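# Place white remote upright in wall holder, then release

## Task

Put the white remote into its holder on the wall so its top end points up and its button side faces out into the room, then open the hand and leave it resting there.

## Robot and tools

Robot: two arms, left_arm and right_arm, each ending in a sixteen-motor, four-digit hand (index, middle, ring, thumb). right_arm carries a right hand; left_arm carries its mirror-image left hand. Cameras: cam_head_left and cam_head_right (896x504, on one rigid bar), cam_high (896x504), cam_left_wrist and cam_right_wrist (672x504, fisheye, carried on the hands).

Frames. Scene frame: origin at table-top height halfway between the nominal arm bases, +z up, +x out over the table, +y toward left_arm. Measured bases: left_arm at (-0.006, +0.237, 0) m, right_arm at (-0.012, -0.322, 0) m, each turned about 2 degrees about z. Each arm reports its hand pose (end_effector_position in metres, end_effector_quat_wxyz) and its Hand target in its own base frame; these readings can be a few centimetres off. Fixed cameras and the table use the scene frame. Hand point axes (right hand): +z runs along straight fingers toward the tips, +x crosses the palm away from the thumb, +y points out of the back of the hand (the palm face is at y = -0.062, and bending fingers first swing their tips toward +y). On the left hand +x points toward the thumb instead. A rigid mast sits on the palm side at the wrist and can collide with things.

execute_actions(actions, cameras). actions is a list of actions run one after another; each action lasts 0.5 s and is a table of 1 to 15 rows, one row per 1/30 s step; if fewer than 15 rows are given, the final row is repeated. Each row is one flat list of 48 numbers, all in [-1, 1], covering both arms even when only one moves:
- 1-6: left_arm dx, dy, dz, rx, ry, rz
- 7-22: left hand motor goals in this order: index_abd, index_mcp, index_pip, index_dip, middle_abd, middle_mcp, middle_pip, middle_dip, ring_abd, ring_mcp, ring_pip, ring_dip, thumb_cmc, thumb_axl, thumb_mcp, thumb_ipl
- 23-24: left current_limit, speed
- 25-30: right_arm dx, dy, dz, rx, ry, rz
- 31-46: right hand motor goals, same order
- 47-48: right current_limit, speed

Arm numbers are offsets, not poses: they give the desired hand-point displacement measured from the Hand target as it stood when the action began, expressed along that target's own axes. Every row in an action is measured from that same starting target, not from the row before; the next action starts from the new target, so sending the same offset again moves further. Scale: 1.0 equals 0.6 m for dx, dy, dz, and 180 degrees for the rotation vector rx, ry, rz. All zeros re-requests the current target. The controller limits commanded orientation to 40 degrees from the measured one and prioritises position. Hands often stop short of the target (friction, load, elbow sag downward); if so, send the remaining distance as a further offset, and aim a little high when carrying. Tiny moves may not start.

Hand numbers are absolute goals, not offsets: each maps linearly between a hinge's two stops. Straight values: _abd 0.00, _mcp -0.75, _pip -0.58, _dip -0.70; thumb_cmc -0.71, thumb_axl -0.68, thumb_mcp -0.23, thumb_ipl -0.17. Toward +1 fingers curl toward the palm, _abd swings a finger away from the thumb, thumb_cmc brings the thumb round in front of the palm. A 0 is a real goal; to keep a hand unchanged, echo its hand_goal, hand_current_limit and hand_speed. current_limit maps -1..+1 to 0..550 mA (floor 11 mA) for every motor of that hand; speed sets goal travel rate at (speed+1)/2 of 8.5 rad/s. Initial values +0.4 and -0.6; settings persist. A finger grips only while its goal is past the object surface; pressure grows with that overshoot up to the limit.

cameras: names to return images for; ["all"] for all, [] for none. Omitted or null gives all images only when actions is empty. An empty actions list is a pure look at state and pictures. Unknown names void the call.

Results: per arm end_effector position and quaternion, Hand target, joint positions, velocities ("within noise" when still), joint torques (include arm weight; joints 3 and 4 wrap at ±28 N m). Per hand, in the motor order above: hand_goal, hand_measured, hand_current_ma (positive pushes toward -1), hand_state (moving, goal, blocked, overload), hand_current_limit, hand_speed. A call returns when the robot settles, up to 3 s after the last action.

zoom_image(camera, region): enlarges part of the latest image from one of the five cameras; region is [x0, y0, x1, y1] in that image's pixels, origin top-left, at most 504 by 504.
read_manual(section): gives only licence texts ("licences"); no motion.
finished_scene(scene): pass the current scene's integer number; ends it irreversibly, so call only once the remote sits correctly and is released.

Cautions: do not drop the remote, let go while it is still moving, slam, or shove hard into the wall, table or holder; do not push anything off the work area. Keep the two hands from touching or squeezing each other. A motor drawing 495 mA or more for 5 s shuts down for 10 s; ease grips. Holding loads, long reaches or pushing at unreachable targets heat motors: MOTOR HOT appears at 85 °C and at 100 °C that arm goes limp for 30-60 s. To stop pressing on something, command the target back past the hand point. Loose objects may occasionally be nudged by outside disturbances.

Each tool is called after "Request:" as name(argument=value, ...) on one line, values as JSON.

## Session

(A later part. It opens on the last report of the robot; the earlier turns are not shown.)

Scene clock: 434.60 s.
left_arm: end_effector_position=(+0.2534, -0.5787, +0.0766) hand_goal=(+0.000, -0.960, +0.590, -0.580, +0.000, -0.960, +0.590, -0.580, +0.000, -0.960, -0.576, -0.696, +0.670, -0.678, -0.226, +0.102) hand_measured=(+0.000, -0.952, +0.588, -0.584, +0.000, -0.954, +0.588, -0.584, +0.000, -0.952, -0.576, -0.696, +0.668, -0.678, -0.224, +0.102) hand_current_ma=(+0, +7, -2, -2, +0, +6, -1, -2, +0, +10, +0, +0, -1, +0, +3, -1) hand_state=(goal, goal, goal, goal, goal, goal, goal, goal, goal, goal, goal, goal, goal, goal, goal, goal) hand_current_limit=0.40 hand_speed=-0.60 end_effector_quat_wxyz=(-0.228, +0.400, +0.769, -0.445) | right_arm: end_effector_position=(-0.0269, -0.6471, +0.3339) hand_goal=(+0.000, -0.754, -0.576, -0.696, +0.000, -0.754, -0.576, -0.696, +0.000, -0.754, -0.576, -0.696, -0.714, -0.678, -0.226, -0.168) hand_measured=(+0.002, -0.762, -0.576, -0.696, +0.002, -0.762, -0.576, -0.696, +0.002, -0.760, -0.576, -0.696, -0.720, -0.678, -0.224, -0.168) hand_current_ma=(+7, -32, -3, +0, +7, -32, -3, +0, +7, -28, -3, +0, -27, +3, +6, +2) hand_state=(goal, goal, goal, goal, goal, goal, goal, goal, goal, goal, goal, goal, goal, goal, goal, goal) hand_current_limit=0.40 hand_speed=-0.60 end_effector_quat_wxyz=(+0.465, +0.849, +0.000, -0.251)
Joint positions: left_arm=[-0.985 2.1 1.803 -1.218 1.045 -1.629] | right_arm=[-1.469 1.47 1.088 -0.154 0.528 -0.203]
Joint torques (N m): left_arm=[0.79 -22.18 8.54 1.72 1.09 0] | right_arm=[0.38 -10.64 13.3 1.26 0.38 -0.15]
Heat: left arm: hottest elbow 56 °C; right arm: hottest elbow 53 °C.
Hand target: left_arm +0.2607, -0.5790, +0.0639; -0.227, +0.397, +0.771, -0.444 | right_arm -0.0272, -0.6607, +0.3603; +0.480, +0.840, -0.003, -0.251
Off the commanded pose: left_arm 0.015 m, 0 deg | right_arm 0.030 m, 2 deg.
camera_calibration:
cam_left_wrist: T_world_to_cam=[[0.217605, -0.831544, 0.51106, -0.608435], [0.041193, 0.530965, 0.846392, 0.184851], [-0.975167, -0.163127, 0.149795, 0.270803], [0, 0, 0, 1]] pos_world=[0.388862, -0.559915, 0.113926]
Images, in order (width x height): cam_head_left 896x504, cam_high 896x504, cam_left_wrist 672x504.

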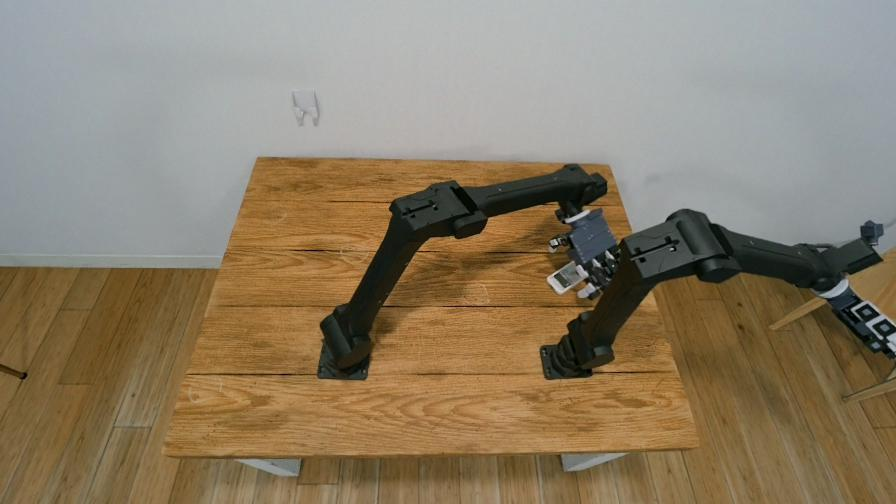

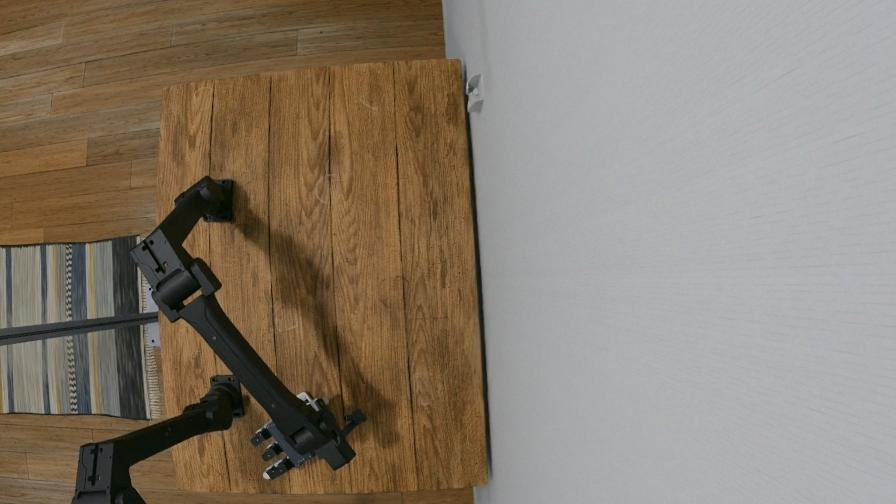

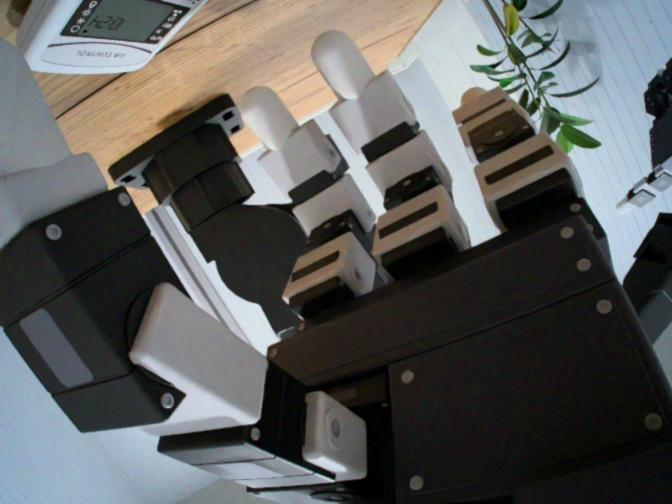

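Request:
execute_actions(actions=[[[0.0098,0.0435,0.0247,0,0,0,0,-0.959,0.591,-0.58,0,-0.959,0.591,-0.58,0,-0.959,-0.576,-0.696,0.671,-0.678,-0.226,0.103,0.4,-0.6,0,0,0,0,0,0,0,-0.754,-0.576,-0.696,0,-0.754,-0.576,-0.696,0,-0.754,-0.576,-0.696,-0.714,-0.678,-0.226,-0.168,0.4,-0.6]]], cameras=["cam_head_left", "cam_left_wrist"])

Request:
zoom_image(camera="cam_head_left", region=[530, 190, 640, 300])

Scene clock: 450.80 s.
left_arm: end_effector_position=(+0.2514, -0.5758, +0.0505) hand_goal=(+0.000, -0.960, +0.590, -0.580, +0.000, -0.960, +0.590, -0.580, +0.000, -0.960, -0.576, -0.696, +0.670, -0.678, -0.226, +0.102) hand_measured=(+0.000, -0.952, +0.588, -0.584, +0.000, -0.954, +0.588, -0.584, +0.000, -0.952, -0.576, -0.696, +0.668, -0.678, -0.224, +0.102) hand_current_ma=(+0, +7, -2, -2, +0, +6, -1, -2, +0, +10, +0, +0, -1, +0, +3, -1) hand_state=(goal, goal, goal, goal, goal, goal, goal, goal, goal, goal, goal, goal, goal, goal, goal, goal) hand_current_limit=0.40 hand_speed=-0.60 end_effector_quat_wxyz=(-0.224, +0.402, +0.767, -0.447) | right_arm: end_effector_position=(-0.0269, -0.6471, +0.3339) hand_goal=(+0.000, -0.754, -0.576, -0.696, +0.000, -0.754, -0.576, -0.696, +0.000, -0.754, -0.576, -0.696, -0.714, -0.678, -0.226, -0.168) hand_measured=(+0.002, -0.762, -0.576, -0.696, +0.002, -0.762, -0.576, -0.696, +0.002, -0.760, -0.576, -0.696, -0.720, -0.678, -0.224, -0.168) hand_current_ma=(+7, -32, -3, +0, +7, -32, -3, +0, +7, -28, -3, +0, -27, +3, +6, +2) hand_state=(goal, goal, goal, goal, goal, goal, goal, goal, goal, goal, goal, goal, goal, goal, goal, goal) hand_current_limit=0.40 hand_speed=-0.60 end_effector_quat_wxyz=(+0.465, +0.849, +0.000, -0.251)
Joint positions: left_arm=[-0.985 2.109 1.746 -1.144 1.045 -1.627] | right_arm=[-1.469 1.47 1.088 -0.154 0.528 -0.203]
Joint torques (N m): left_arm=[0.32 -21.07 8.14 1.63 1.11 0.02] | right_arm=[0.26 -10.64 13.3 1.26 0.38 -0.15]
Heat: left arm: hottest elbow 53 °C; right arm: hottest elbow 54 °C.
Hand target: left_arm +0.2575, -0.5742, +0.0337; -0.227, +0.397, +0.771, -0.444 | right_arm -0.0272, -0.6607, +0.3603; +0.480, +0.840, -0.003, -0.251
Off the commanded pose: left_arm 0.018 m, 1 deg | right_arm 0.030 m, 2 deg.
camera_calibration:
cam_left_wrist: T_world_to_cam=[[0.214542, -0.827803, 0.518377, -0.589697], [0.0377304, 0.537363, 0.842507, 0.210204], [-0.975986, -0.161195, 0.14652, 0.274683], [0, 0, 0, 1]] pos_world=[0.38667, -0.556831, 0.0883399]
Images, in order (width x height): cam_head_left 896x504, cam_left_wrist 672x504.

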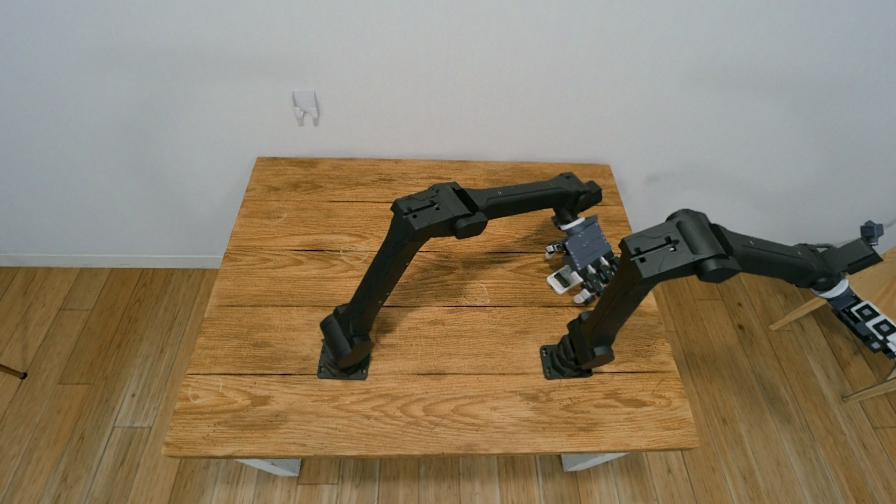

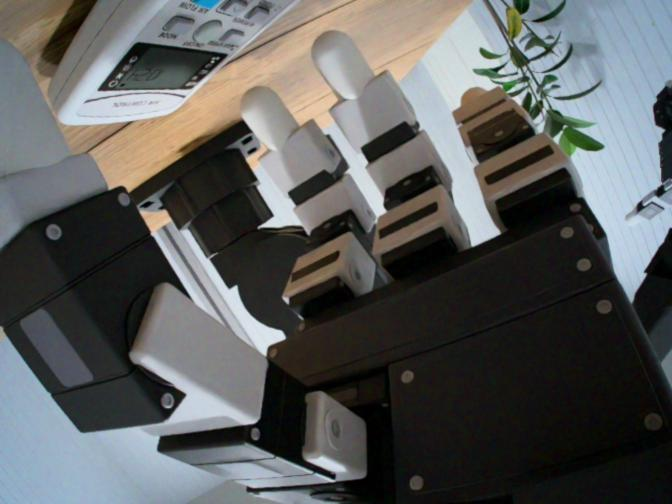

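Scaled by 4.582 from the camera's 896x504 image, which has a finer 1280x720 frame.

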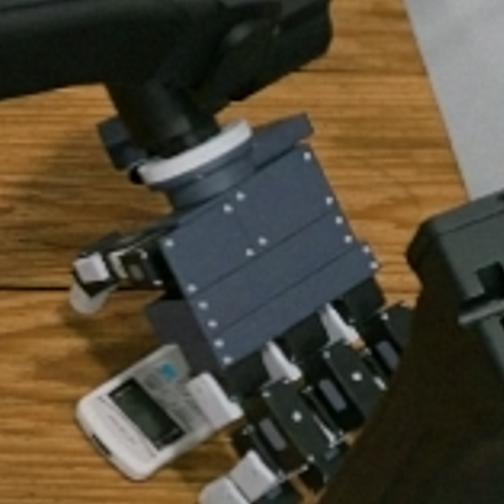

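Request:
execute_actions(actions=[[[0.004,0.03,0.0175,0,0,0,0,-0.959,0.591,-0.58,0,-0.959,0.591,-0.58,0,-0.959,-0.576,-0.696,0.671,-0.678,-0.226,0.103,0.4,-0.6,0,0,0,0,0,0,0,-0.754,-0.576,-0.696,0,-0.754,-0.576,-0.696,0,-0.754,-0.576,-0.696,-0.714,-0.678,-0.226,-0.168,0.4,-0.6]]], cameras=["cam_head_left", "cam_left_wrist"])

Request:
zoom_image(camera="cam_head_left", region=[530, 190, 640, 300])

Scene clock: 458.00 s.
left_arm: end_effector_position=(+0.2507, -0.5749, +0.0316) hand_goal=(+0.000, -0.960, +0.590, -0.580, +0.000, -0.960, +0.590, -0.580, +0.000, -0.960, -0.576, -0.696, +0.670, -0.678, -0.226, +0.102) hand_measured=(+0.000, -0.952, +0.588, -0.584, +0.000, -0.954, +0.588, -0.584, +0.000, -0.952, -0.576, -0.696, +0.668, -0.678, -0.224, +0.102) hand_current_ma=(+0, +7, -2, -2, +0, +6, -1, -2, +0, +10, +0, +0, -1, +0, +3, -1) hand_state=(goal, goal, goal, goal, goal, goal, goal, goal, goal, goal, goal, goal, goal, goal, goal, goal) hand_current_limit=0.40 hand_speed=-0.60 end_effector_quat_wxyz=(-0.223, +0.403, +0.767, -0.447) | right_arm: end_effector_position=(-0.0269, -0.6471, +0.3339) hand_goal=(+0.000, -0.754, -0.576, -0.696, +0.000, -0.754, -0.576, -0.696, +0.000, -0.754, -0.576, -0.696, -0.714, -0.678, -0.226, -0.168) hand_measured=(+0.002, -0.762, -0.576, -0.696, +0.002, -0.762, -0.576, -0.696, +0.002, -0.760, -0.576, -0.696, -0.720, -0.678, -0.224, -0.168) hand_current_ma=(+7, -32, -3, +0, +7, -32, -3, +0, +7, -28, -3, +0, -27, +3, +6, +2) hand_state=(goal, goal, goal, goal, goal, goal, goal, goal, goal, goal, goal, goal, goal, goal, goal, goal) hand_current_limit=0.40 hand_speed=-0.60 end_effector_quat_wxyz=(+0.465, +0.849, +0.000, -0.251)
Joint positions: left_arm=[-0.985 2.123 1.717 -1.097 1.045 -1.627] | right_arm=[-1.469 1.47 1.088 -0.154 0.528 -0.203]
Joint torques (N m): left_arm=[0.97 -21.01 7.87 1.72 1.1 -0.02] | right_arm=[0.32 -10.64 13.3 1.28 0.38 -0.15]
Heat: left arm: hottest elbow 52 °C; right arm: hottest elbow 54 °C.
Hand target: left_arm +0.2561, -0.5723, +0.0129; -0.227, +0.397, +0.771, -0.444 | right_arm -0.0272, -0.6607, +0.3603; +0.480, +0.840, -0.003, -0.251
Off the commanded pose: left_arm 0.020 m, 1 deg | right_arm 0.030 m, 2 deg.
camera_calibration:
cam_left_wrist: T_world_to_cam=[[0.213314, -0.826009, 0.521734, -0.577715], [0.0357579, 0.540269, 0.840732, 0.227892], [-0.976329, -0.160684, 0.144783, 0.277457], [0, 0, 0, 1]] pos_world=[0.385975, -0.555738, 0.0696469]
Images, in order (width x height): cam_head_left 896x504, cam_left_wrist 672x504.

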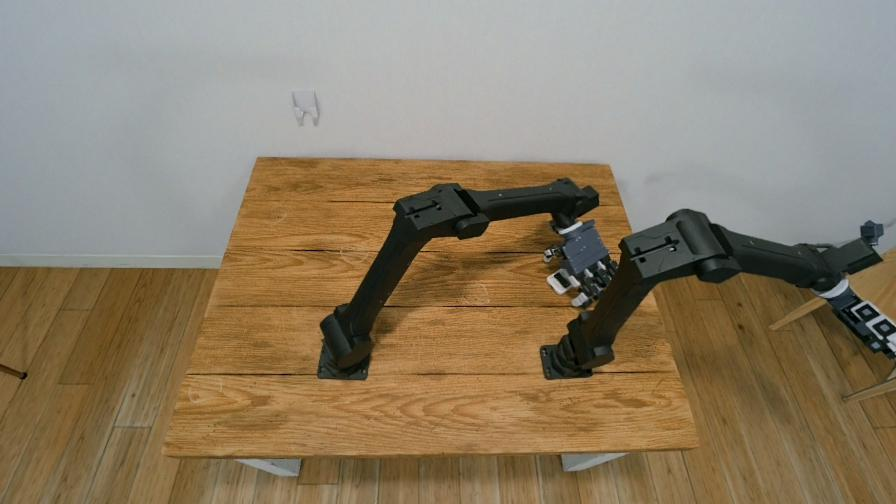

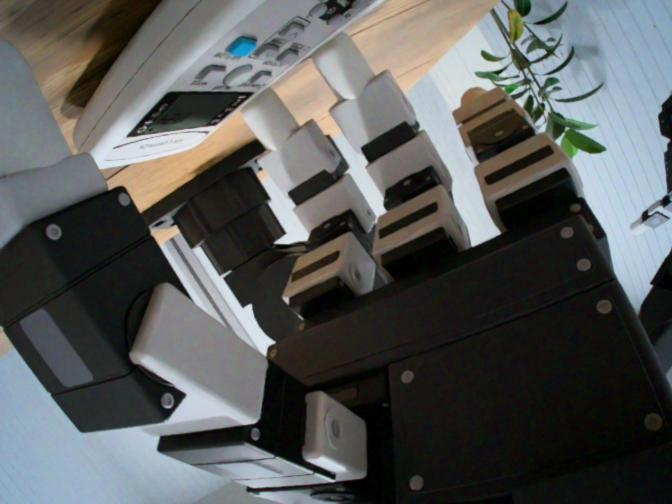

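Scaled by 4.582 from the camera's 896x504 image, which has a finer 1280x720 frame.

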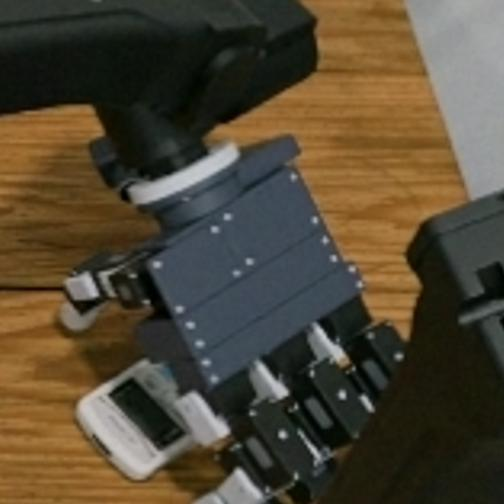

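Request:
execute_actions(actions=[[[0,0.0101,0.0058,0,0,0,0,-0.959,0.591,-0.58,0,-0.959,0.591,-0.58,0,-0.959,-0.576,-0.696,0.671,-0.678,-0.226,0.103,0.4,-0.6,0,0,0,0,0,0,0,-0.754,-0.576,-0.696,0,-0.754,-0.576,-0.696,0,-0.754,-0.576,-0.696,-0.714,-0.678,-0.226,-0.168,0.4,-0.6]]], cameras=["cam_left_wrist"])

Request:
zoom_image(camera="cam_left_wrist", region=[0, 0, 400, 300])

Scene clock: 469.00 s.
left_arm: end_effector_position=(+0.2517, -0.5764, +0.0293) hand_goal=(+0.000, -0.960, +0.590, -0.580, +0.000, -0.960, +0.590, -0.580, +0.000, -0.960, -0.576, -0.696, +0.670, -0.678, -0.226, +0.102) hand_measured=(+0.000, -0.952, +0.588, -0.582, +0.000, -0.954, +0.588, -0.584, +0.000, -0.952, -0.576, -0.696, +0.668, -0.678, -0.224, +0.102) hand_current_ma=(+0, +7, -1, -1, +0, +6, -1, -2, +0, +10, +0, +0, -1, +0, +3, -1) hand_state=(goal, goal, goal, goal, goal, goal, goal, goal, goal, goal, goal, goal, goal, goal, goal, goal) hand_current_limit=0.40 hand_speed=-0.60 end_effector_quat_wxyz=(-0.220, +0.405, +0.765, -0.449) | right_arm: end_effector_position=(-0.0269, -0.6471, +0.3339) hand_goal=(+0.000, -0.754, -0.576, -0.696, +0.000, -0.754, -0.576, -0.696, +0.000, -0.754, -0.576, -0.696, -0.714, -0.678, -0.226, -0.168) hand_measured=(+0.002, -0.762, -0.576, -0.696, +0.002, -0.762, -0.576, -0.696, +0.002, -0.760, -0.576, -0.696, -0.720, -0.678, -0.224, -0.168) hand_current_ma=(+7, -32, -3, +0, +7, -32, -3, +0, +7, -28, -3, +0, -27, +3, +6, +2) hand_state=(goal, goal, goal, goal, goal, goal, goal, goal, goal, goal, goal, goal, goal, goal, goal, goal) hand_current_limit=0.40 hand_speed=-0.60 end_effector_quat_wxyz=(+0.465, +0.849, +0.000, -0.251)
Joint positions: left_arm=[-0.985 2.125 1.714 -1.083 1.046 -1.627] | right_arm=[-1.469 1.47 1.088 -0.154 0.528 -0.203]
Joint torques (N m): left_arm=[0.32 -20.25 7.6 1.76 1.05 0] | right_arm=[0.21 -10.64 13.31 1.25 0.38 -0.15]
Heat: left arm: hottest elbow 49 °C; right arm: hottest elbow 55 °C.
Hand target: left_arm +0.2562, -0.5722, +0.0059; -0.227, +0.397, +0.771, -0.444 | right_arm -0.0272, -0.6607, +0.3603; +0.480, +0.840, -0.003, -0.251
Off the commanded pose: left_arm 0.024 m, 2 deg | right_arm 0.030 m, 2 deg.
camera_calibration:
cam_left_wrist: T_world_to_cam=[[0.210917, -0.822068, 0.528883, -0.575404], [0.0320296, 0.546577, 0.836796, 0.235297], [-0.976979, -0.159554, 0.141613, 0.279389], [0, 0, 0, 1]] pos_world=[0.386783, -0.557052, 0.0678609]
Images, in order (width x height): cam_left_wrist 672x504.

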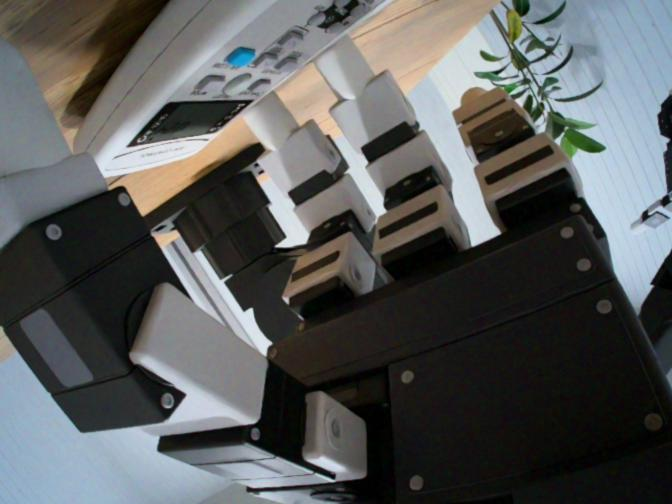

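Scaled by 1.260 from the camera's 672x504 image, which has a finer 960x720 frame.

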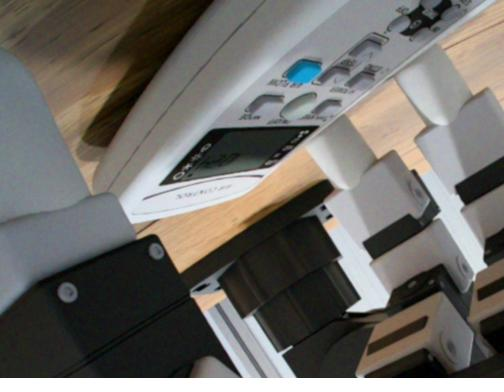

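Request:
execute_actions(actions=[[[0,-0.006,-0.003,0,0,0,0,-0.753,0.75,-0.58,0,-0.753,0.75,-0.58,0,-0.959,-0.576,-0.696,0.671,-0.678,0.03,0.103,0.2,-0.85,0,0,0,0,0,0,0,-0.754,-0.576,-0.696,0,-0.754,-0.576,-0.696,0,-0.754,-0.576,-0.696,-0.714,-0.678,-0.226,-0.168,0.4,-0.6]],[[0,0,0,0,0,0,0,-0.753,0.75,-0.58,0,-0.753,0.75,-0.58,0,-0.959,-0.576,-0.696,0.671,-0.678,0.03,0.103,0.2,-0.85,0,0,0,0,0,0,0,-0.754,-0.576,-0.696,0,-0.754,-0.576,-0.696,0,-0.754,-0.576,-0.696,-0.714,-0.678,-0.226,-0.168,0.4,-0.6]]], cameras=["cam_left_wrist"])

Scene clock: 481.90 s.
left_arm: end_effector_position=(+0.2517, -0.5764, +0.0293) hand_goal=(+0.000, -0.754, +0.750, -0.580, +0.000, -0.754, +0.750, -0.580, +0.000, -0.960, -0.576, -0.696, +0.670, -0.678, +0.030, +0.102) hand_measured=(+0.000, -0.754, +0.744, -0.582, +0.000, -0.758, +0.742, -0.584, +0.000, -0.952, -0.576, -0.696, +0.668, -0.678, -0.008, +0.096) hand_current_ma=(+0, +0, -6, -1, +0, -4, -9, -2, +0, +10, +0, +0, -2, +0, -108, -9) hand_state=(goal, goal, goal, goal, goal, goal, goal, goal, goal, goal, goal, goal, goal, goal, blocked, goal) hand_current_limit=0.20 hand_speed=-0.85 end_effector_quat_wxyz=(-0.220, +0.405, +0.765, -0.449) | right_arm: end_effector_position=(-0.0269, -0.6471, +0.3339) hand_goal=(+0.000, -0.754, -0.576, -0.696, +0.000, -0.754, -0.576, -0.696, +0.000, -0.754, -0.576, -0.696, -0.714, -0.678, -0.226, -0.168) hand_measured=(+0.002, -0.762, -0.576, -0.696, +0.002, -0.762, -0.576, -0.696, +0.002, -0.760, -0.576, -0.696, -0.720, -0.678, -0.224, -0.168) hand_current_ma=(+7, -32, -3, +0, +7, -32, -3, +0, +7, -28, -3, +0, -27, +3, +6, +2) hand_state=(goal, goal, goal, goal, goal, goal, goal, goal, goal, goal, goal, goal, goal, goal, goal, goal) hand_current_limit=0.40 hand_speed=-0.60 end_effector_quat_wxyz=(+0.465, +0.849, +0.000, -0.251)
Joint positions: left_arm=[-0.985 2.125 1.714 -1.083 1.046 -1.627] | right_arm=[-1.469 1.47 1.088 -0.154 0.528 -0.203]
Joint torques (N m): left_arm=[0.38 -20.89 7.9 1.37 1.08 -0.03] | right_arm=[0.26 -10.64 13.3 1.28 0.38 -0.14]
Heat: left arm: hottest elbow 48 °C; right arm: hottest elbow 56 °C.
Hand target: left_arm +0.2560, -0.5724, +0.0100; -0.227, +0.397, +0.771, -0.444 | right_arm -0.0272, -0.6607, +0.3603; +0.480, +0.840, -0.003, -0.251
Off the commanded pose: left_arm 0.020 m, 2 deg | right_arm 0.030 m, 2 deg.
camera_calibration:
cam_left_wrist: T_world_to_cam=[[0.210917, -0.822068, 0.528883, -0.575404], [0.0320296, 0.546577, 0.836796, 0.235297], [-0.976979, -0.159554, 0.141613, 0.279389], [0, 0, 0, 1]] pos_world=[0.386783, -0.557052, 0.0678609]
Images, in order (width x height): cam_left_wrist 672x504.

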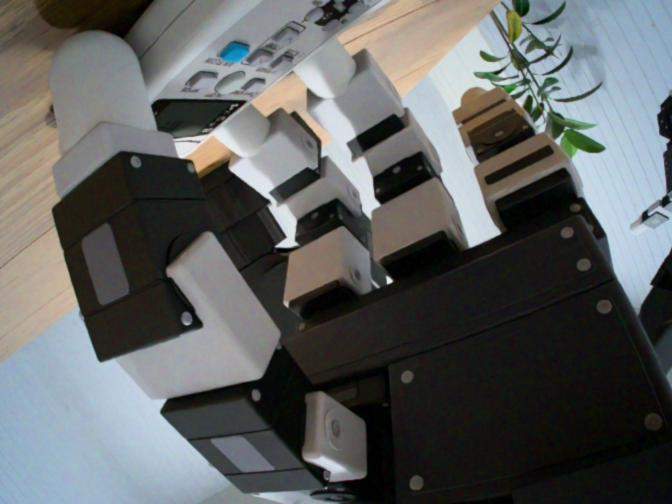

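Request:
execute_actions(actions=[[[0,0,0,0,0,0,0,-0.753,0.85,-0.58,0,-0.753,0.85,-0.58,0,-0.959,-0.576,-0.696,0.671,-0.678,0.12,0.15,0.2,-0.85,0,0,0,0,0,0,0,-0.754,-0.576,-0.696,0,-0.754,-0.576,-0.696,0,-0.754,-0.576,-0.696,-0.714,-0.678,-0.226,-0.168,0.4,-0.6]],[[0,0,0,0,0,0,0,-0.753,0.85,-0.58,0,-0.753,0.85,-0.58,0,-0.959,-0.576,-0.696,0.671,-0.678,0.2,0.2,0.2,-0.85,0,0,0,0,0,0,0,-0.754,-0.576,-0.696,0,-0.754,-0.576,-0.696,0,-0.754,-0.576,-0.696,-0.714,-0.678,-0.226,-0.168,0.4,-0.6]]], cameras=["cam_left_wrist", "cam_head_left"])

Scene clock: 490.90 s.
left_arm: end_effector_position=(+0.2518, -0.5762, +0.0285) hand_goal=(+0.000, -0.754, +0.850, -0.580, +0.000, -0.754, +0.850, -0.580, +0.000, -0.960, -0.576, -0.696, +0.670, -0.678, +0.200, +0.200) hand_measured=(+0.000, -0.792, +0.788, -0.594, +0.000, -0.788, +0.784, -0.598, +0.000, -0.952, -0.576, -0.696, +0.664, -0.680, -0.004, +0.126) hand_current_ma=(+0, -81, -152, -18, +0, -68, -162, -26, +0, +10, +0, +0, -7, -2, -330, -290) hand_state=(goal, blocked, blocked, goal, goal, blocked, blocked, goal, goal, goal, goal, goal, goal, goal, blocked, blocked) hand_current_limit=0.20 hand_speed=-0.85 end_effector_quat_wxyz=(-0.220, +0.405, +0.766, -0.449) | right_arm: end_effector_position=(-0.0269, -0.6471, +0.3339) hand_goal=(+0.000, -0.754, -0.576, -0.696, +0.000, -0.754, -0.576, -0.696, +0.000, -0.754, -0.576, -0.696, -0.714, -0.678, -0.226, -0.168) hand_measured=(+0.002, -0.762, -0.576, -0.696, +0.002, -0.762, -0.576, -0.696, +0.002, -0.760, -0.576, -0.696, -0.720, -0.678, -0.224, -0.168) hand_current_ma=(+7, -32, -3, +0, +7, -32, -3, +0, +7, -28, -3, +0, -27, +3, +6, +2) hand_state=(goal, goal, goal, goal, goal, goal, goal, goal, goal, goal, goal, goal, goal, goal, goal, goal) hand_current_limit=0.40 hand_speed=-0.60 end_effector_quat_wxyz=(+0.465, +0.849, +0.000, -0.251)
Joint positions: left_arm=[-0.985 2.126 1.714 -1.083 1.045 -1.627] | right_arm=[-1.469 1.47 1.088 -0.154 0.528 -0.203]
Joint torques (N m): left_arm=[0.85 -21.01 7.98 1.48 1.11 -0.01] | right_arm=[0.32 -10.64 13.3 1.26 0.38 -0.15]
Heat: left arm: hottest elbow 48 °C; right arm: hottest elbow 56 °C.
Hand target: left_arm +0.2560, -0.5724, +0.0100; -0.227, +0.397, +0.771, -0.444 | right_arm -0.0272, -0.6607, +0.3603; +0.480, +0.840, -0.003, -0.251
Off the commanded pose: left_arm 0.019 m, 1 deg | right_arm 0.030 m, 2 deg.
camera_calibration:
cam_left_wrist: T_world_to_cam=[[0.210777, -0.822863, 0.527702, -0.575197], [0.031655, 0.545292, 0.837648, 0.235141], [-0.977021, -0.159853, 0.140983, 0.279512], [0, 0, 0, 1]] pos_world=[0.386884, -0.556849, 0.0671612]
Images, in order (width x height): cam_head_left 896x504, cam_left_wrist 672x504.

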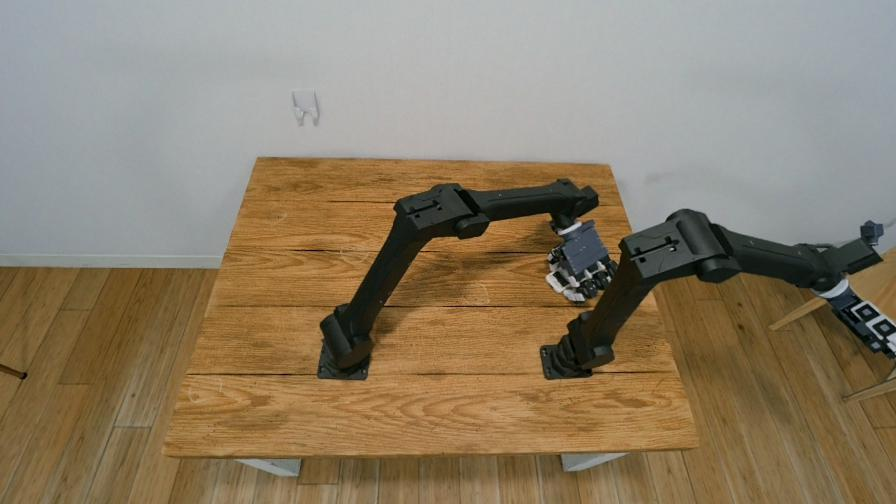

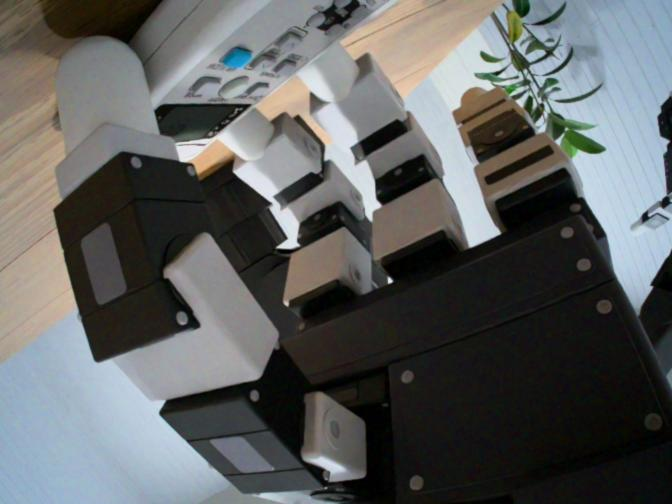

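Request:
execute_actions(actions=[[[0,0,0,0,0,0,0,-0.72,0.87,-0.58,0,-0.72,0.87,-0.58,0,-0.959,-0.576,-0.696,0.671,-0.678,0.25,0.22,0.4,-0.85,0,0,0,0,0,0,0,-0.754,-0.576,-0.696,0,-0.754,-0.576,-0.696,0,-0.754,-0.576,-0.696,-0.714,-0.678,-0.226,-0.168,0.4,-0.6]],[[0,-0.0433,-0.025,0,0,0,0,-0.72,0.87,-0.58,0,-0.72,0.87,-0.58,0,-0.959,-0.576,-0.696,0.671,-0.678,0.25,0.22,0.4,-0.85,0,0,0,0,0,0,0,-0.754,-0.576,-0.696,0,-0.754,-0.576,-0.696,0,-0.754,-0.576,-0.696,-0.714,-0.678,-0.226,-0.168,0.4,-0.6]],[[0,-0.0433,-0.025,0,0,0,0,-0.72,0.87,-0.58,0,-0.72,0.87,-0.58,0,-0.959,-0.576,-0.696,0.671,-0.678,0.25,0.22,0.4,-0.85,0,0,0,0,0,0,0,-0.754,-0.576,-0.696,0,-0.754,-0.576,-0.696,0,-0.754,-0.576,-0.696,-0.714,-0.678,-0.226,-0.168,0.4,-0.6]]], cameras=["cam_left_wrist", "cam_head_left"])

Request:
zoom_image(camera="cam_head_left", region=[530, 190, 640, 300])

Scene clock: 501.07 s.
left_arm: end_effector_position=(+0.2418, -0.5610, +0.0451) hand_goal=(+0.000, -0.720, +0.870, -0.580, +0.000, -0.720, +0.870, -0.580, +0.000, -0.960, -0.576, -0.696, +0.670, -0.678, +0.250, +0.220) hand_measured=(+0.000, -0.792, +0.788, -0.604, +0.000, -0.788, +0.792, -0.604, +0.000, -0.952, -0.576, -0.696, +0.658, -0.684, -0.004, +0.134) hand_current_ma=(+0, -202, -225, -41, +0, -185, -206, -40, +0, +10, +0, +0, -15, -7, -385, -361) hand_state=(goal, blocked, blocked, blocked, goal, blocked, blocked, blocked, goal, goal, goal, goal, goal, goal, blocked, blocked) hand_current_limit=0.40 hand_speed=-0.85 end_effector_quat_wxyz=(-0.249, +0.388, +0.775, -0.432) | right_arm: end_effector_position=(-0.0269, -0.6471, +0.3339) hand_goal=(+0.000, -0.754, -0.576, -0.696, +0.000, -0.754, -0.576, -0.696, +0.000, -0.754, -0.576, -0.696, -0.714, -0.678, -0.226, -0.168) hand_measured=(+0.002, -0.762, -0.576, -0.696, +0.002, -0.762, -0.576, -0.696, +0.002, -0.760, -0.576, -0.696, -0.720, -0.678, -0.224, -0.168) hand_current_ma=(+7, -32, -3, +0, +7, -32, -3, +0, +7, -28, -3, +0, -27, +3, +6, +2) hand_state=(goal, goal, goal, goal, goal, goal, goal, goal, goal, goal, goal, goal, goal, goal, goal, goal) hand_current_limit=0.40 hand_speed=-0.60 end_effector_quat_wxyz=(+0.465, +0.849, +0.000, -0.251)
Joint positions: left_arm=[-0.985 2.11 1.729 -1.192 1.044 -1.626] | right_arm=[-1.469 1.47 1.088 -0.154 0.528 -0.203]
Joint torques (N m): left_arm=[0.67 -24.47 10.95 0.65 1.17 -0.04] | right_arm=[0.21 -10.58 13.3 1.28 0.38 -0.15]
Heat: left arm: hottest elbow 47 °C; right arm: hottest elbow 56 °C.
Hand target: left_arm +0.2558, -0.5725, +0.0700; -0.227, +0.397, +0.771, -0.444 | right_arm -0.0272, -0.6607, +0.3603; +0.480, +0.840, -0.003, -0.251
Off the commanded pose: left_arm 0.031 m, 3 deg | right_arm 0.030 m, 2 deg.
camera_calibration:
cam_left_wrist: T_world_to_cam=[[0.23109, -0.854988, 0.464321, -0.589374], [0.0676167, 0.490198, 0.868984, 0.172238], [-0.97058, -0.169418, 0.171091, 0.261547], [0, 0, 0, 1]] pos_world=[0.378404, -0.544027, 0.0792381]
Images, in order (width x height): cam_head_left 896x504, cam_left_wrist 672x504.

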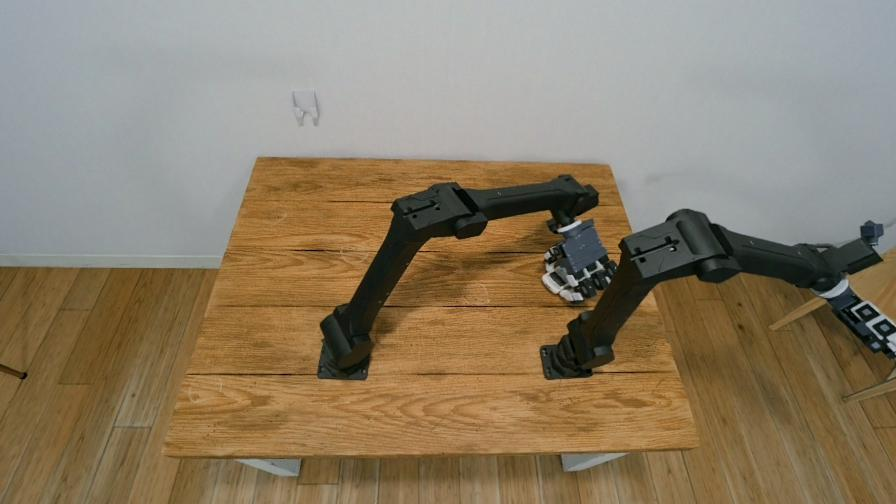

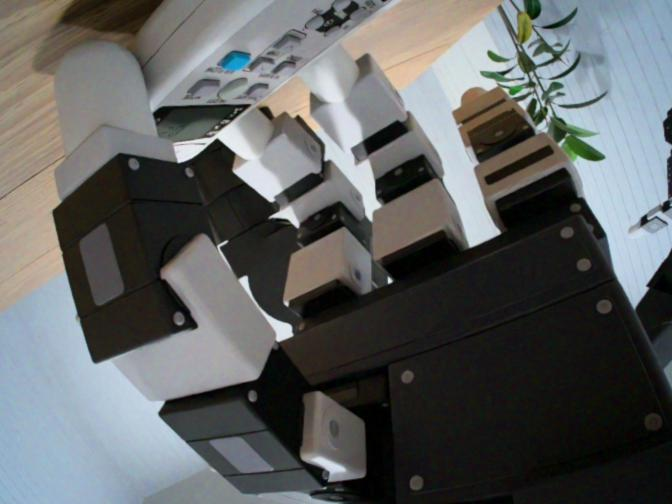

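Scaled by 4.582 from the camera's 896x504 image, which has a finer 1280x720 frame.

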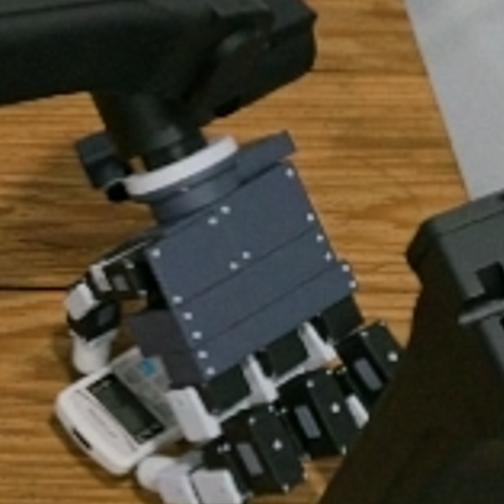

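Request:
execute_actions(actions=[[[0,-0.0433,-0.025,0,0,0,0,-0.72,0.87,-0.58,0,-0.72,0.87,-0.58,0,-0.959,-0.576,-0.696,0.671,-0.678,0.25,0.22,0.4,-0.85,0,0,0,0,0,0,0,-0.754,-0.576,-0.696,0,-0.754,-0.576,-0.696,0,-0.754,-0.576,-0.696,-0.714,-0.678,-0.226,-0.168,0.4,-0.6]],[[0,-0.0433,-0.025,0,0,0,0,-0.72,0.87,-0.58,0,-0.72,0.87,-0.58,0,-0.959,-0.576,-0.696,0.671,-0.678,0.25,0.22,0.4,-0.85,0,0,0,0,0,0,0,-0.754,-0.576,-0.696,0,-0.754,-0.576,-0.696,0,-0.754,-0.576,-0.696,-0.714,-0.678,-0.226,-0.168,0.4,-0.6]],[[0,-0.0433,-0.025,0,0,0,0,-0.72,0.87,-0.58,0,-0.72,0.87,-0.58,0,-0.959,-0.576,-0.696,0.671,-0.678,0.25,0.22,0.4,-0.85,0,0,0,0,0,0,0,-0.754,-0.576,-0.696,0,-0.754,-0.576,-0.696,0,-0.754,-0.576,-0.696,-0.714,-0.678,-0.226,-0.168,0.4,-0.6]]], cameras=["cam_left_wrist", "cam_head_left"])

Request:
zoom_image(camera="cam_head_left", region=[530, 150, 640, 260])

Scene clock: 511.97 s.
left_arm: end_effector_position=(+0.2445, -0.5646, +0.1373) hand_goal=(+0.000, -0.720, +0.870, -0.580, +0.000, -0.720, +0.870, -0.580, +0.000, -0.960, -0.576, -0.696, +0.670, -0.678, +0.250, +0.220) hand_measured=(+0.000, -0.792, +0.788, -0.604, +0.000, -0.788, +0.792, -0.604, +0.000, -0.952, -0.576, -0.696, +0.658, -0.684, -0.004, +0.134) hand_current_ma=(+0, -202, -225, -41, +0, -185, -206, -40, +0, +10, +0, +0, -15, -7, -385, -361) hand_state=(goal, blocked, blocked, blocked, goal, blocked, blocked, blocked, goal, goal, goal, goal, goal, goal, blocked, blocked) hand_current_limit=0.40 hand_speed=-0.85 end_effector_quat_wxyz=(-0.246, +0.390, +0.775, -0.433) | right_arm: end_effector_position=(-0.0269, -0.6471, +0.3339) hand_goal=(+0.000, -0.754, -0.576, -0.696, +0.000, -0.754, -0.576, -0.696, +0.000, -0.754, -0.576, -0.696, -0.714, -0.678, -0.226, -0.168) hand_measured=(+0.002, -0.762, -0.576, -0.696, +0.002, -0.762, -0.576, -0.696, +0.002, -0.760, -0.576, -0.696, -0.720, -0.678, -0.224, -0.168) hand_current_ma=(+7, -32, -3, +0, +7, -32, -3, +0, +7, -28, -3, +0, -27, +3, +6, +2) hand_state=(goal, goal, goal, goal, goal, goal, goal, goal, goal, goal, goal, goal, goal, goal, goal, goal) hand_current_limit=0.40 hand_speed=-0.60 end_effector_quat_wxyz=(+0.465, +0.849, +0.000, -0.251)
Joint positions: left_arm=[-0.985 2.047 1.876 -1.396 1.042 -1.626] | right_arm=[-1.469 1.47 1.088 -0.154 0.528 -0.203]
Joint torques (N m): left_arm=[0.26 -24.06 11.54 0.77 1.18 -0.05] | right_arm=[0.32 -10.64 13.29 1.26 0.38 -0.15]
Heat: left arm: hottest elbow 48 °C; right arm: hottest elbow 57 °C.
Hand target: left_arm +0.2555, -0.5724, +0.1599; -0.227, +0.397, +0.771, -0.444 | right_arm -0.0272, -0.6607, +0.3603; +0.480, +0.840, -0.003, -0.251
Off the commanded pose: left_arm 0.026 m, 3 deg | right_arm 0.030 m, 2 deg.
camera_calibration:
cam_left_wrist: T_world_to_cam=[[0.228886, -0.852822, 0.469367, -0.634759], [0.0633879, 0.494201, 0.867034, 0.097311], [-0.971387, -0.1687, 0.167174, 0.248917], [0, 0, 0, 1]] pos_world=[0.380914, -0.547436, 0.171951]
Images, in order (width x height): cam_head_left 896x504, cam_left_wrist 672x504.

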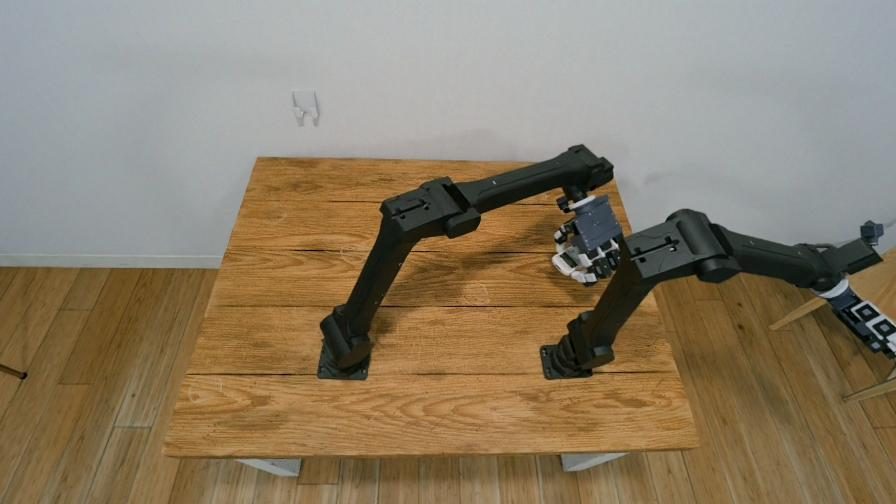

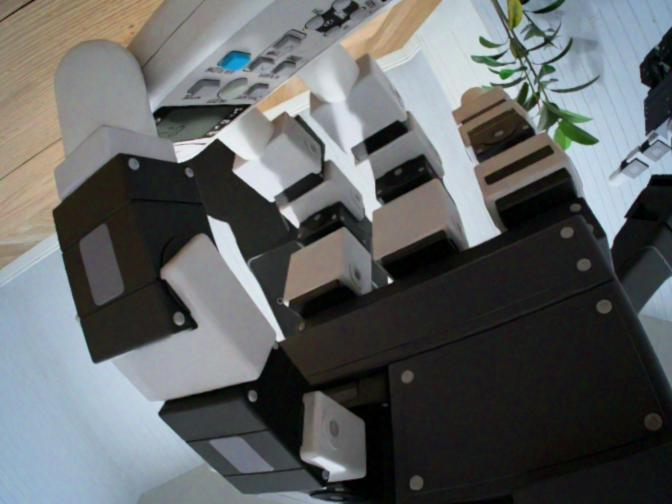

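Scaled by 4.582 from the camera's 896x504 image, which has a finer 1280x720 frame.

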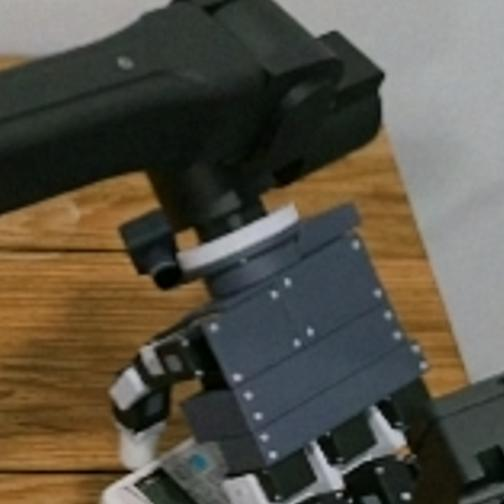

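Request:
execute_actions(actions=[[[0.0394,-0.0761,-0.1128,0,0,0,0,-0.72,0.87,-0.58,0,-0.72,0.87,-0.58,0,-0.959,-0.576,-0.696,0.671,-0.678,0.25,0.22,0.4,-0.85,0,0,0,0,0,0,0,-0.754,-0.576,-0.696,0,-0.754,-0.576,-0.696,0,-0.754,-0.576,-0.696,-0.714,-0.678,-0.226,-0.168,0.4,-0.6]],[[0.0394,-0.0761,-0.1128,0,0,0,0,-0.72,0.87,-0.58,0,-0.72,0.87,-0.58,0,-0.959,-0.576,-0.696,0.671,-0.678,0.25,0.22,0.4,-0.85,0,0,0,0,0,0,0,-0.754,-0.576,-0.696,0,-0.754,-0.576,-0.696,0,-0.754,-0.576,-0.696,-0.714,-0.678,-0.226,-0.168,0.4,-0.6]],[[0.0394,-0.0761,-0.1128,0,0,0,0,-0.72,0.87,-0.58,0,-0.72,0.87,-0.58,0,-0.959,-0.576,-0.696,0.671,-0.678,0.25,0.22,0.4,-0.85,0,0,0,0,0,0,0,-0.754,-0.576,-0.696,0,-0.754,-0.576,-0.696,0,-0.754,-0.576,-0.696,-0.714,-0.678,-0.226,-0.168,0.4,-0.6]],[[0,0,0,-0.12,0.013,0.097,0,-0.72,0.87,-0.58,0,-0.72,0.87,-0.58,0,-0.959,-0.576,-0.696,0.671,-0.678,0.25,0.22,0.4,-0.85,0,0,0,0,0,0,0,-0.754,-0.576,-0.696,0,-0.754,-0.576,-0.696,0,-0.754,-0.576,-0.696,-0.714,-0.678,-0.226,-0.168,0.4,-0.6]]], cameras=["cam_head_left"])

Scene clock: 546.20 s.
left_arm: end_effector_position=(+0.2981, -0.4567, +0.3682) hand_goal=(+0.000, -0.720, +0.870, -0.580, +0.000, -0.720, +0.870, -0.580, +0.000, -0.960, -0.576, -0.696, +0.670, -0.678, +0.250, +0.220) hand_measured=(+0.000, -0.792, +0.788, -0.604, +0.000, -0.788, +0.792, -0.606, +0.000, -0.952, -0.576, -0.696, +0.658, -0.684, -0.004, +0.136) hand_current_ma=(+0, -202, -225, -41, +0, -185, -206, -42, +0, +10, +0, +0, -15, -7, -385, -355) hand_state=(goal, blocked, blocked, blocked, goal, blocked, blocked, blocked, goal, goal, goal, goal, goal, goal, blocked, blocked) hand_current_limit=0.40 hand_speed=-0.85 end_effector_quat_wxyz=(-0.021, +0.525, +0.781, -0.338) | right_arm: end_effector_position=(-0.0269, -0.6471, +0.3339) hand_goal=(+0.000, -0.754, -0.576, -0.696, +0.000, -0.754, -0.576, -0.696, +0.000, -0.754, -0.576, -0.696, -0.714, -0.678, -0.226, -0.168) hand_measured=(+0.002, -0.762, -0.576, -0.696, +0.002, -0.762, -0.576, -0.696, +0.002, -0.760, -0.576, -0.696, -0.720, -0.678, -0.224, -0.168) hand_current_ma=(+7, -32, -3, +0, +7, -32, -3, +0, +7, -28, -3, +0, -27, +3, +6, +2) hand_state=(goal, goal, goal, goal, goal, goal, goal, goal, goal, goal, goal, goal, goal, goal, goal, goal) hand_current_limit=0.40 hand_speed=-0.60 end_effector_quat_wxyz=(+0.465, +0.849, +0.000, -0.251)
Joint positions: left_arm=[-0.923 1.69 2.037 -1.701 0.661 -1.385] | right_arm=[-1.469 1.47 1.088 -0.154 0.528 -0.203]
Joint torques (N m): left_arm=[0.73 -18.49 9.39 1.33 0.66 0.14] | right_arm=[0.26 -10.64 13.3 1.25 0.38 -0.15]
Heat: left arm: hottest elbow 54 °C; right arm: hottest elbow 58 °C.
Hand target: left_arm +0.3007, -0.4524, +0.3802; -0.095, +0.553, +0.766, -0.313 | right_arm -0.0272, -0.6607, +0.3603; +0.480, +0.840, -0.003, -0.251
Off the commanded pose: left_arm 0.013 m, 10 deg | right_arm 0.030 m, 2 deg.
joint sent to its limit (left arm) — joint 4 (wrist pitch), lower limit. The joint targets are off in orientation, not in position.
Images, in order (width x height): cam_head_left 896x504.

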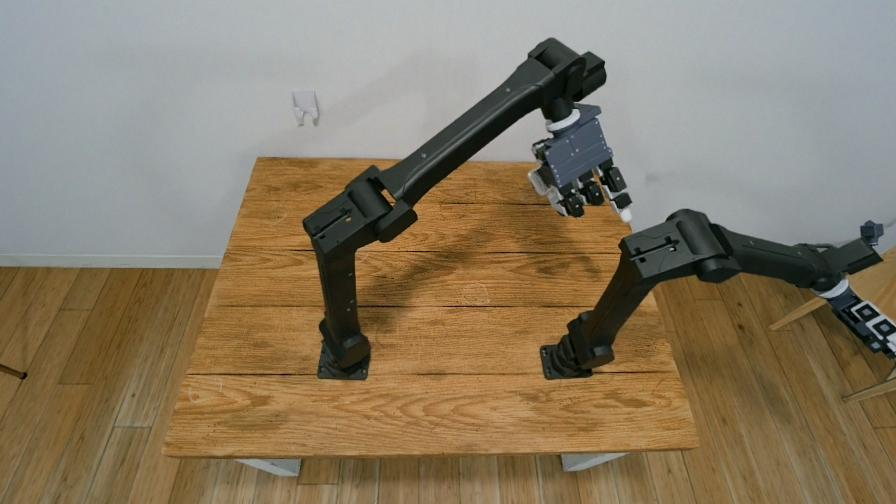

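Request:
execute_actions(actions=[[[0,0,0,-0.097,0.0104,0.0783,0,-0.72,0.87,-0.58,0,-0.72,0.87,-0.58,0,-0.959,-0.576,-0.696,0.671,-0.678,0.25,0.22,0.4,-0.85,0,0,0,0,0,0,0,-0.754,-0.576,-0.696,0,-0.754,-0.576,-0.696,0,-0.754,-0.576,-0.696,-0.714,-0.678,-0.226,-0.168,0.4,-0.6]],[[0,0,0,-0.097,0.0104,0.0783,0,-0.72,0.87,-0.58,0,-0.72,0.87,-0.58,0,-0.959,-0.576,-0.696,0.671,-0.678,0.25,0.22,0.4,-0.85,0,0,0,0,0,0,0,-0.754,-0.576,-0.696,0,-0.754,-0.576,-0.696,0,-0.754,-0.576,-0.696,-0.714,-0.678,-0.226,-0.168,0.4,-0.6]],[[0,0,0,-0.097,0.0104,0.0783,0,-0.72,0.87,-0.58,0,-0.72,0.87,-0.58,0,-0.959,-0.576,-0.696,0.671,-0.678,0.25,0.22,0.4,-0.85,0,0,0,0,0,0,0,-0.754,-0.576,-0.696,0,-0.754,-0.576,-0.696,0,-0.754,-0.576,-0.696,-0.714,-0.678,-0.226,-0.168,0.4,-0.6]],[[0,0,0,-0.097,0.0104,0.0783,0,-0.72,0.87,-0.58,0,-0.72,0.87,-0.58,0,-0.959,-0.576,-0.696,0.671,-0.678,0.25,0.22,0.4,-0.85,0,0,0,0,0,0,0,-0.754,-0.576,-0.696,0,-0.754,-0.576,-0.696,0,-0.754,-0.576,-0.696,-0.714,-0.678,-0.226,-0.168,0.4,-0.6]]], cameras=["cam_head_left"])

Scene clock: 556.87 s.
left_arm: end_effector_position=(+0.3006, -0.4523, +0.3671) hand_goal=(+0.000, -0.720, +0.870, -0.580, +0.000, -0.720, +0.870, -0.580, +0.000, -0.960, -0.576, -0.696, +0.670, -0.678, +0.250, +0.220) hand_measured=(+0.000, -0.792, +0.788, -0.604, +0.000, -0.788, +0.792, -0.606, +0.000, -0.962, -0.576, -0.696, +0.658, -0.684, -0.004, +0.138) hand_current_ma=(+0, -204, -225, -41, +0, -187, -206, -43, +0, +0, +0, +0, -14, -7, -385, -343) hand_state=(goal, blocked, blocked, blocked, goal, blocked, blocked, blocked, goal, goal, goal, goal, goal, goal, blocked, blocked) hand_current_limit=0.40 hand_speed=-0.85 end_effector_quat_wxyz=(+0.311, +0.806, +0.466, +0.193) | right_arm: end_effector_position=(-0.0269, -0.6471, +0.3339) hand_goal=(+0.000, -0.754, -0.576, -0.696, +0.000, -0.754, -0.576, -0.696, +0.000, -0.754, -0.576, -0.696, -0.714, -0.678, -0.226, -0.168) hand_measured=(+0.002, -0.762, -0.576, -0.696, +0.002, -0.762, -0.576, -0.696, +0.002, -0.760, -0.576, -0.696, -0.720, -0.678, -0.224, -0.168) hand_current_ma=(+7, -32, -3, +0, +7, -32, -3, +0, +7, -28, -3, +0, -27, +3, +6, +2) hand_state=(goal, goal, goal, goal, goal, goal, goal, goal, goal, goal, goal, goal, goal, goal, goal, goal) hand_current_limit=0.40 hand_speed=-0.60 end_effector_quat_wxyz=(+0.465, +0.849, +0.000, -0.251)
Joint positions: left_arm=[-1.24 1.293 1.251 -0.931 -0.482 -0.568] | right_arm=[-1.469 1.47 1.088 -0.154 0.528 -0.203]
Joint torques (N m): left_arm=[0.03 -14.04 9.68 3.59 -0.62 0.06] | right_arm=[0.26 -10.58 13.3 1.25 0.38 -0.15]
Heat: left arm: hottest elbow 52 °C; right arm: hottest elbow 58 °C.
Hand target: left_arm +0.3007, -0.4523, +0.3803; +0.329, +0.801, +0.463, +0.189 | right_arm -0.0272, -0.6607, +0.3603; +0.480, +0.840, -0.003, -0.251
Off the commanded pose: left_arm 0.013 m, 2 deg | right_arm 0.030 m, 2 deg.
Images, in order (width x height): cam_head_left 896x504.

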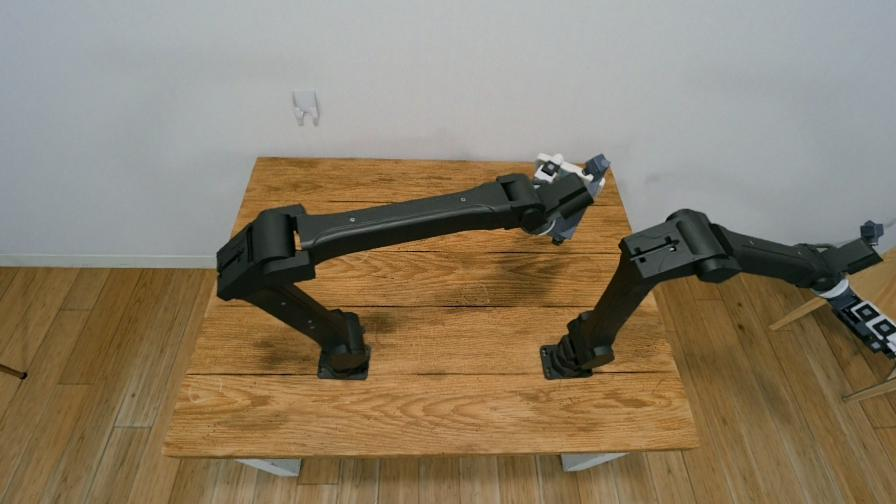

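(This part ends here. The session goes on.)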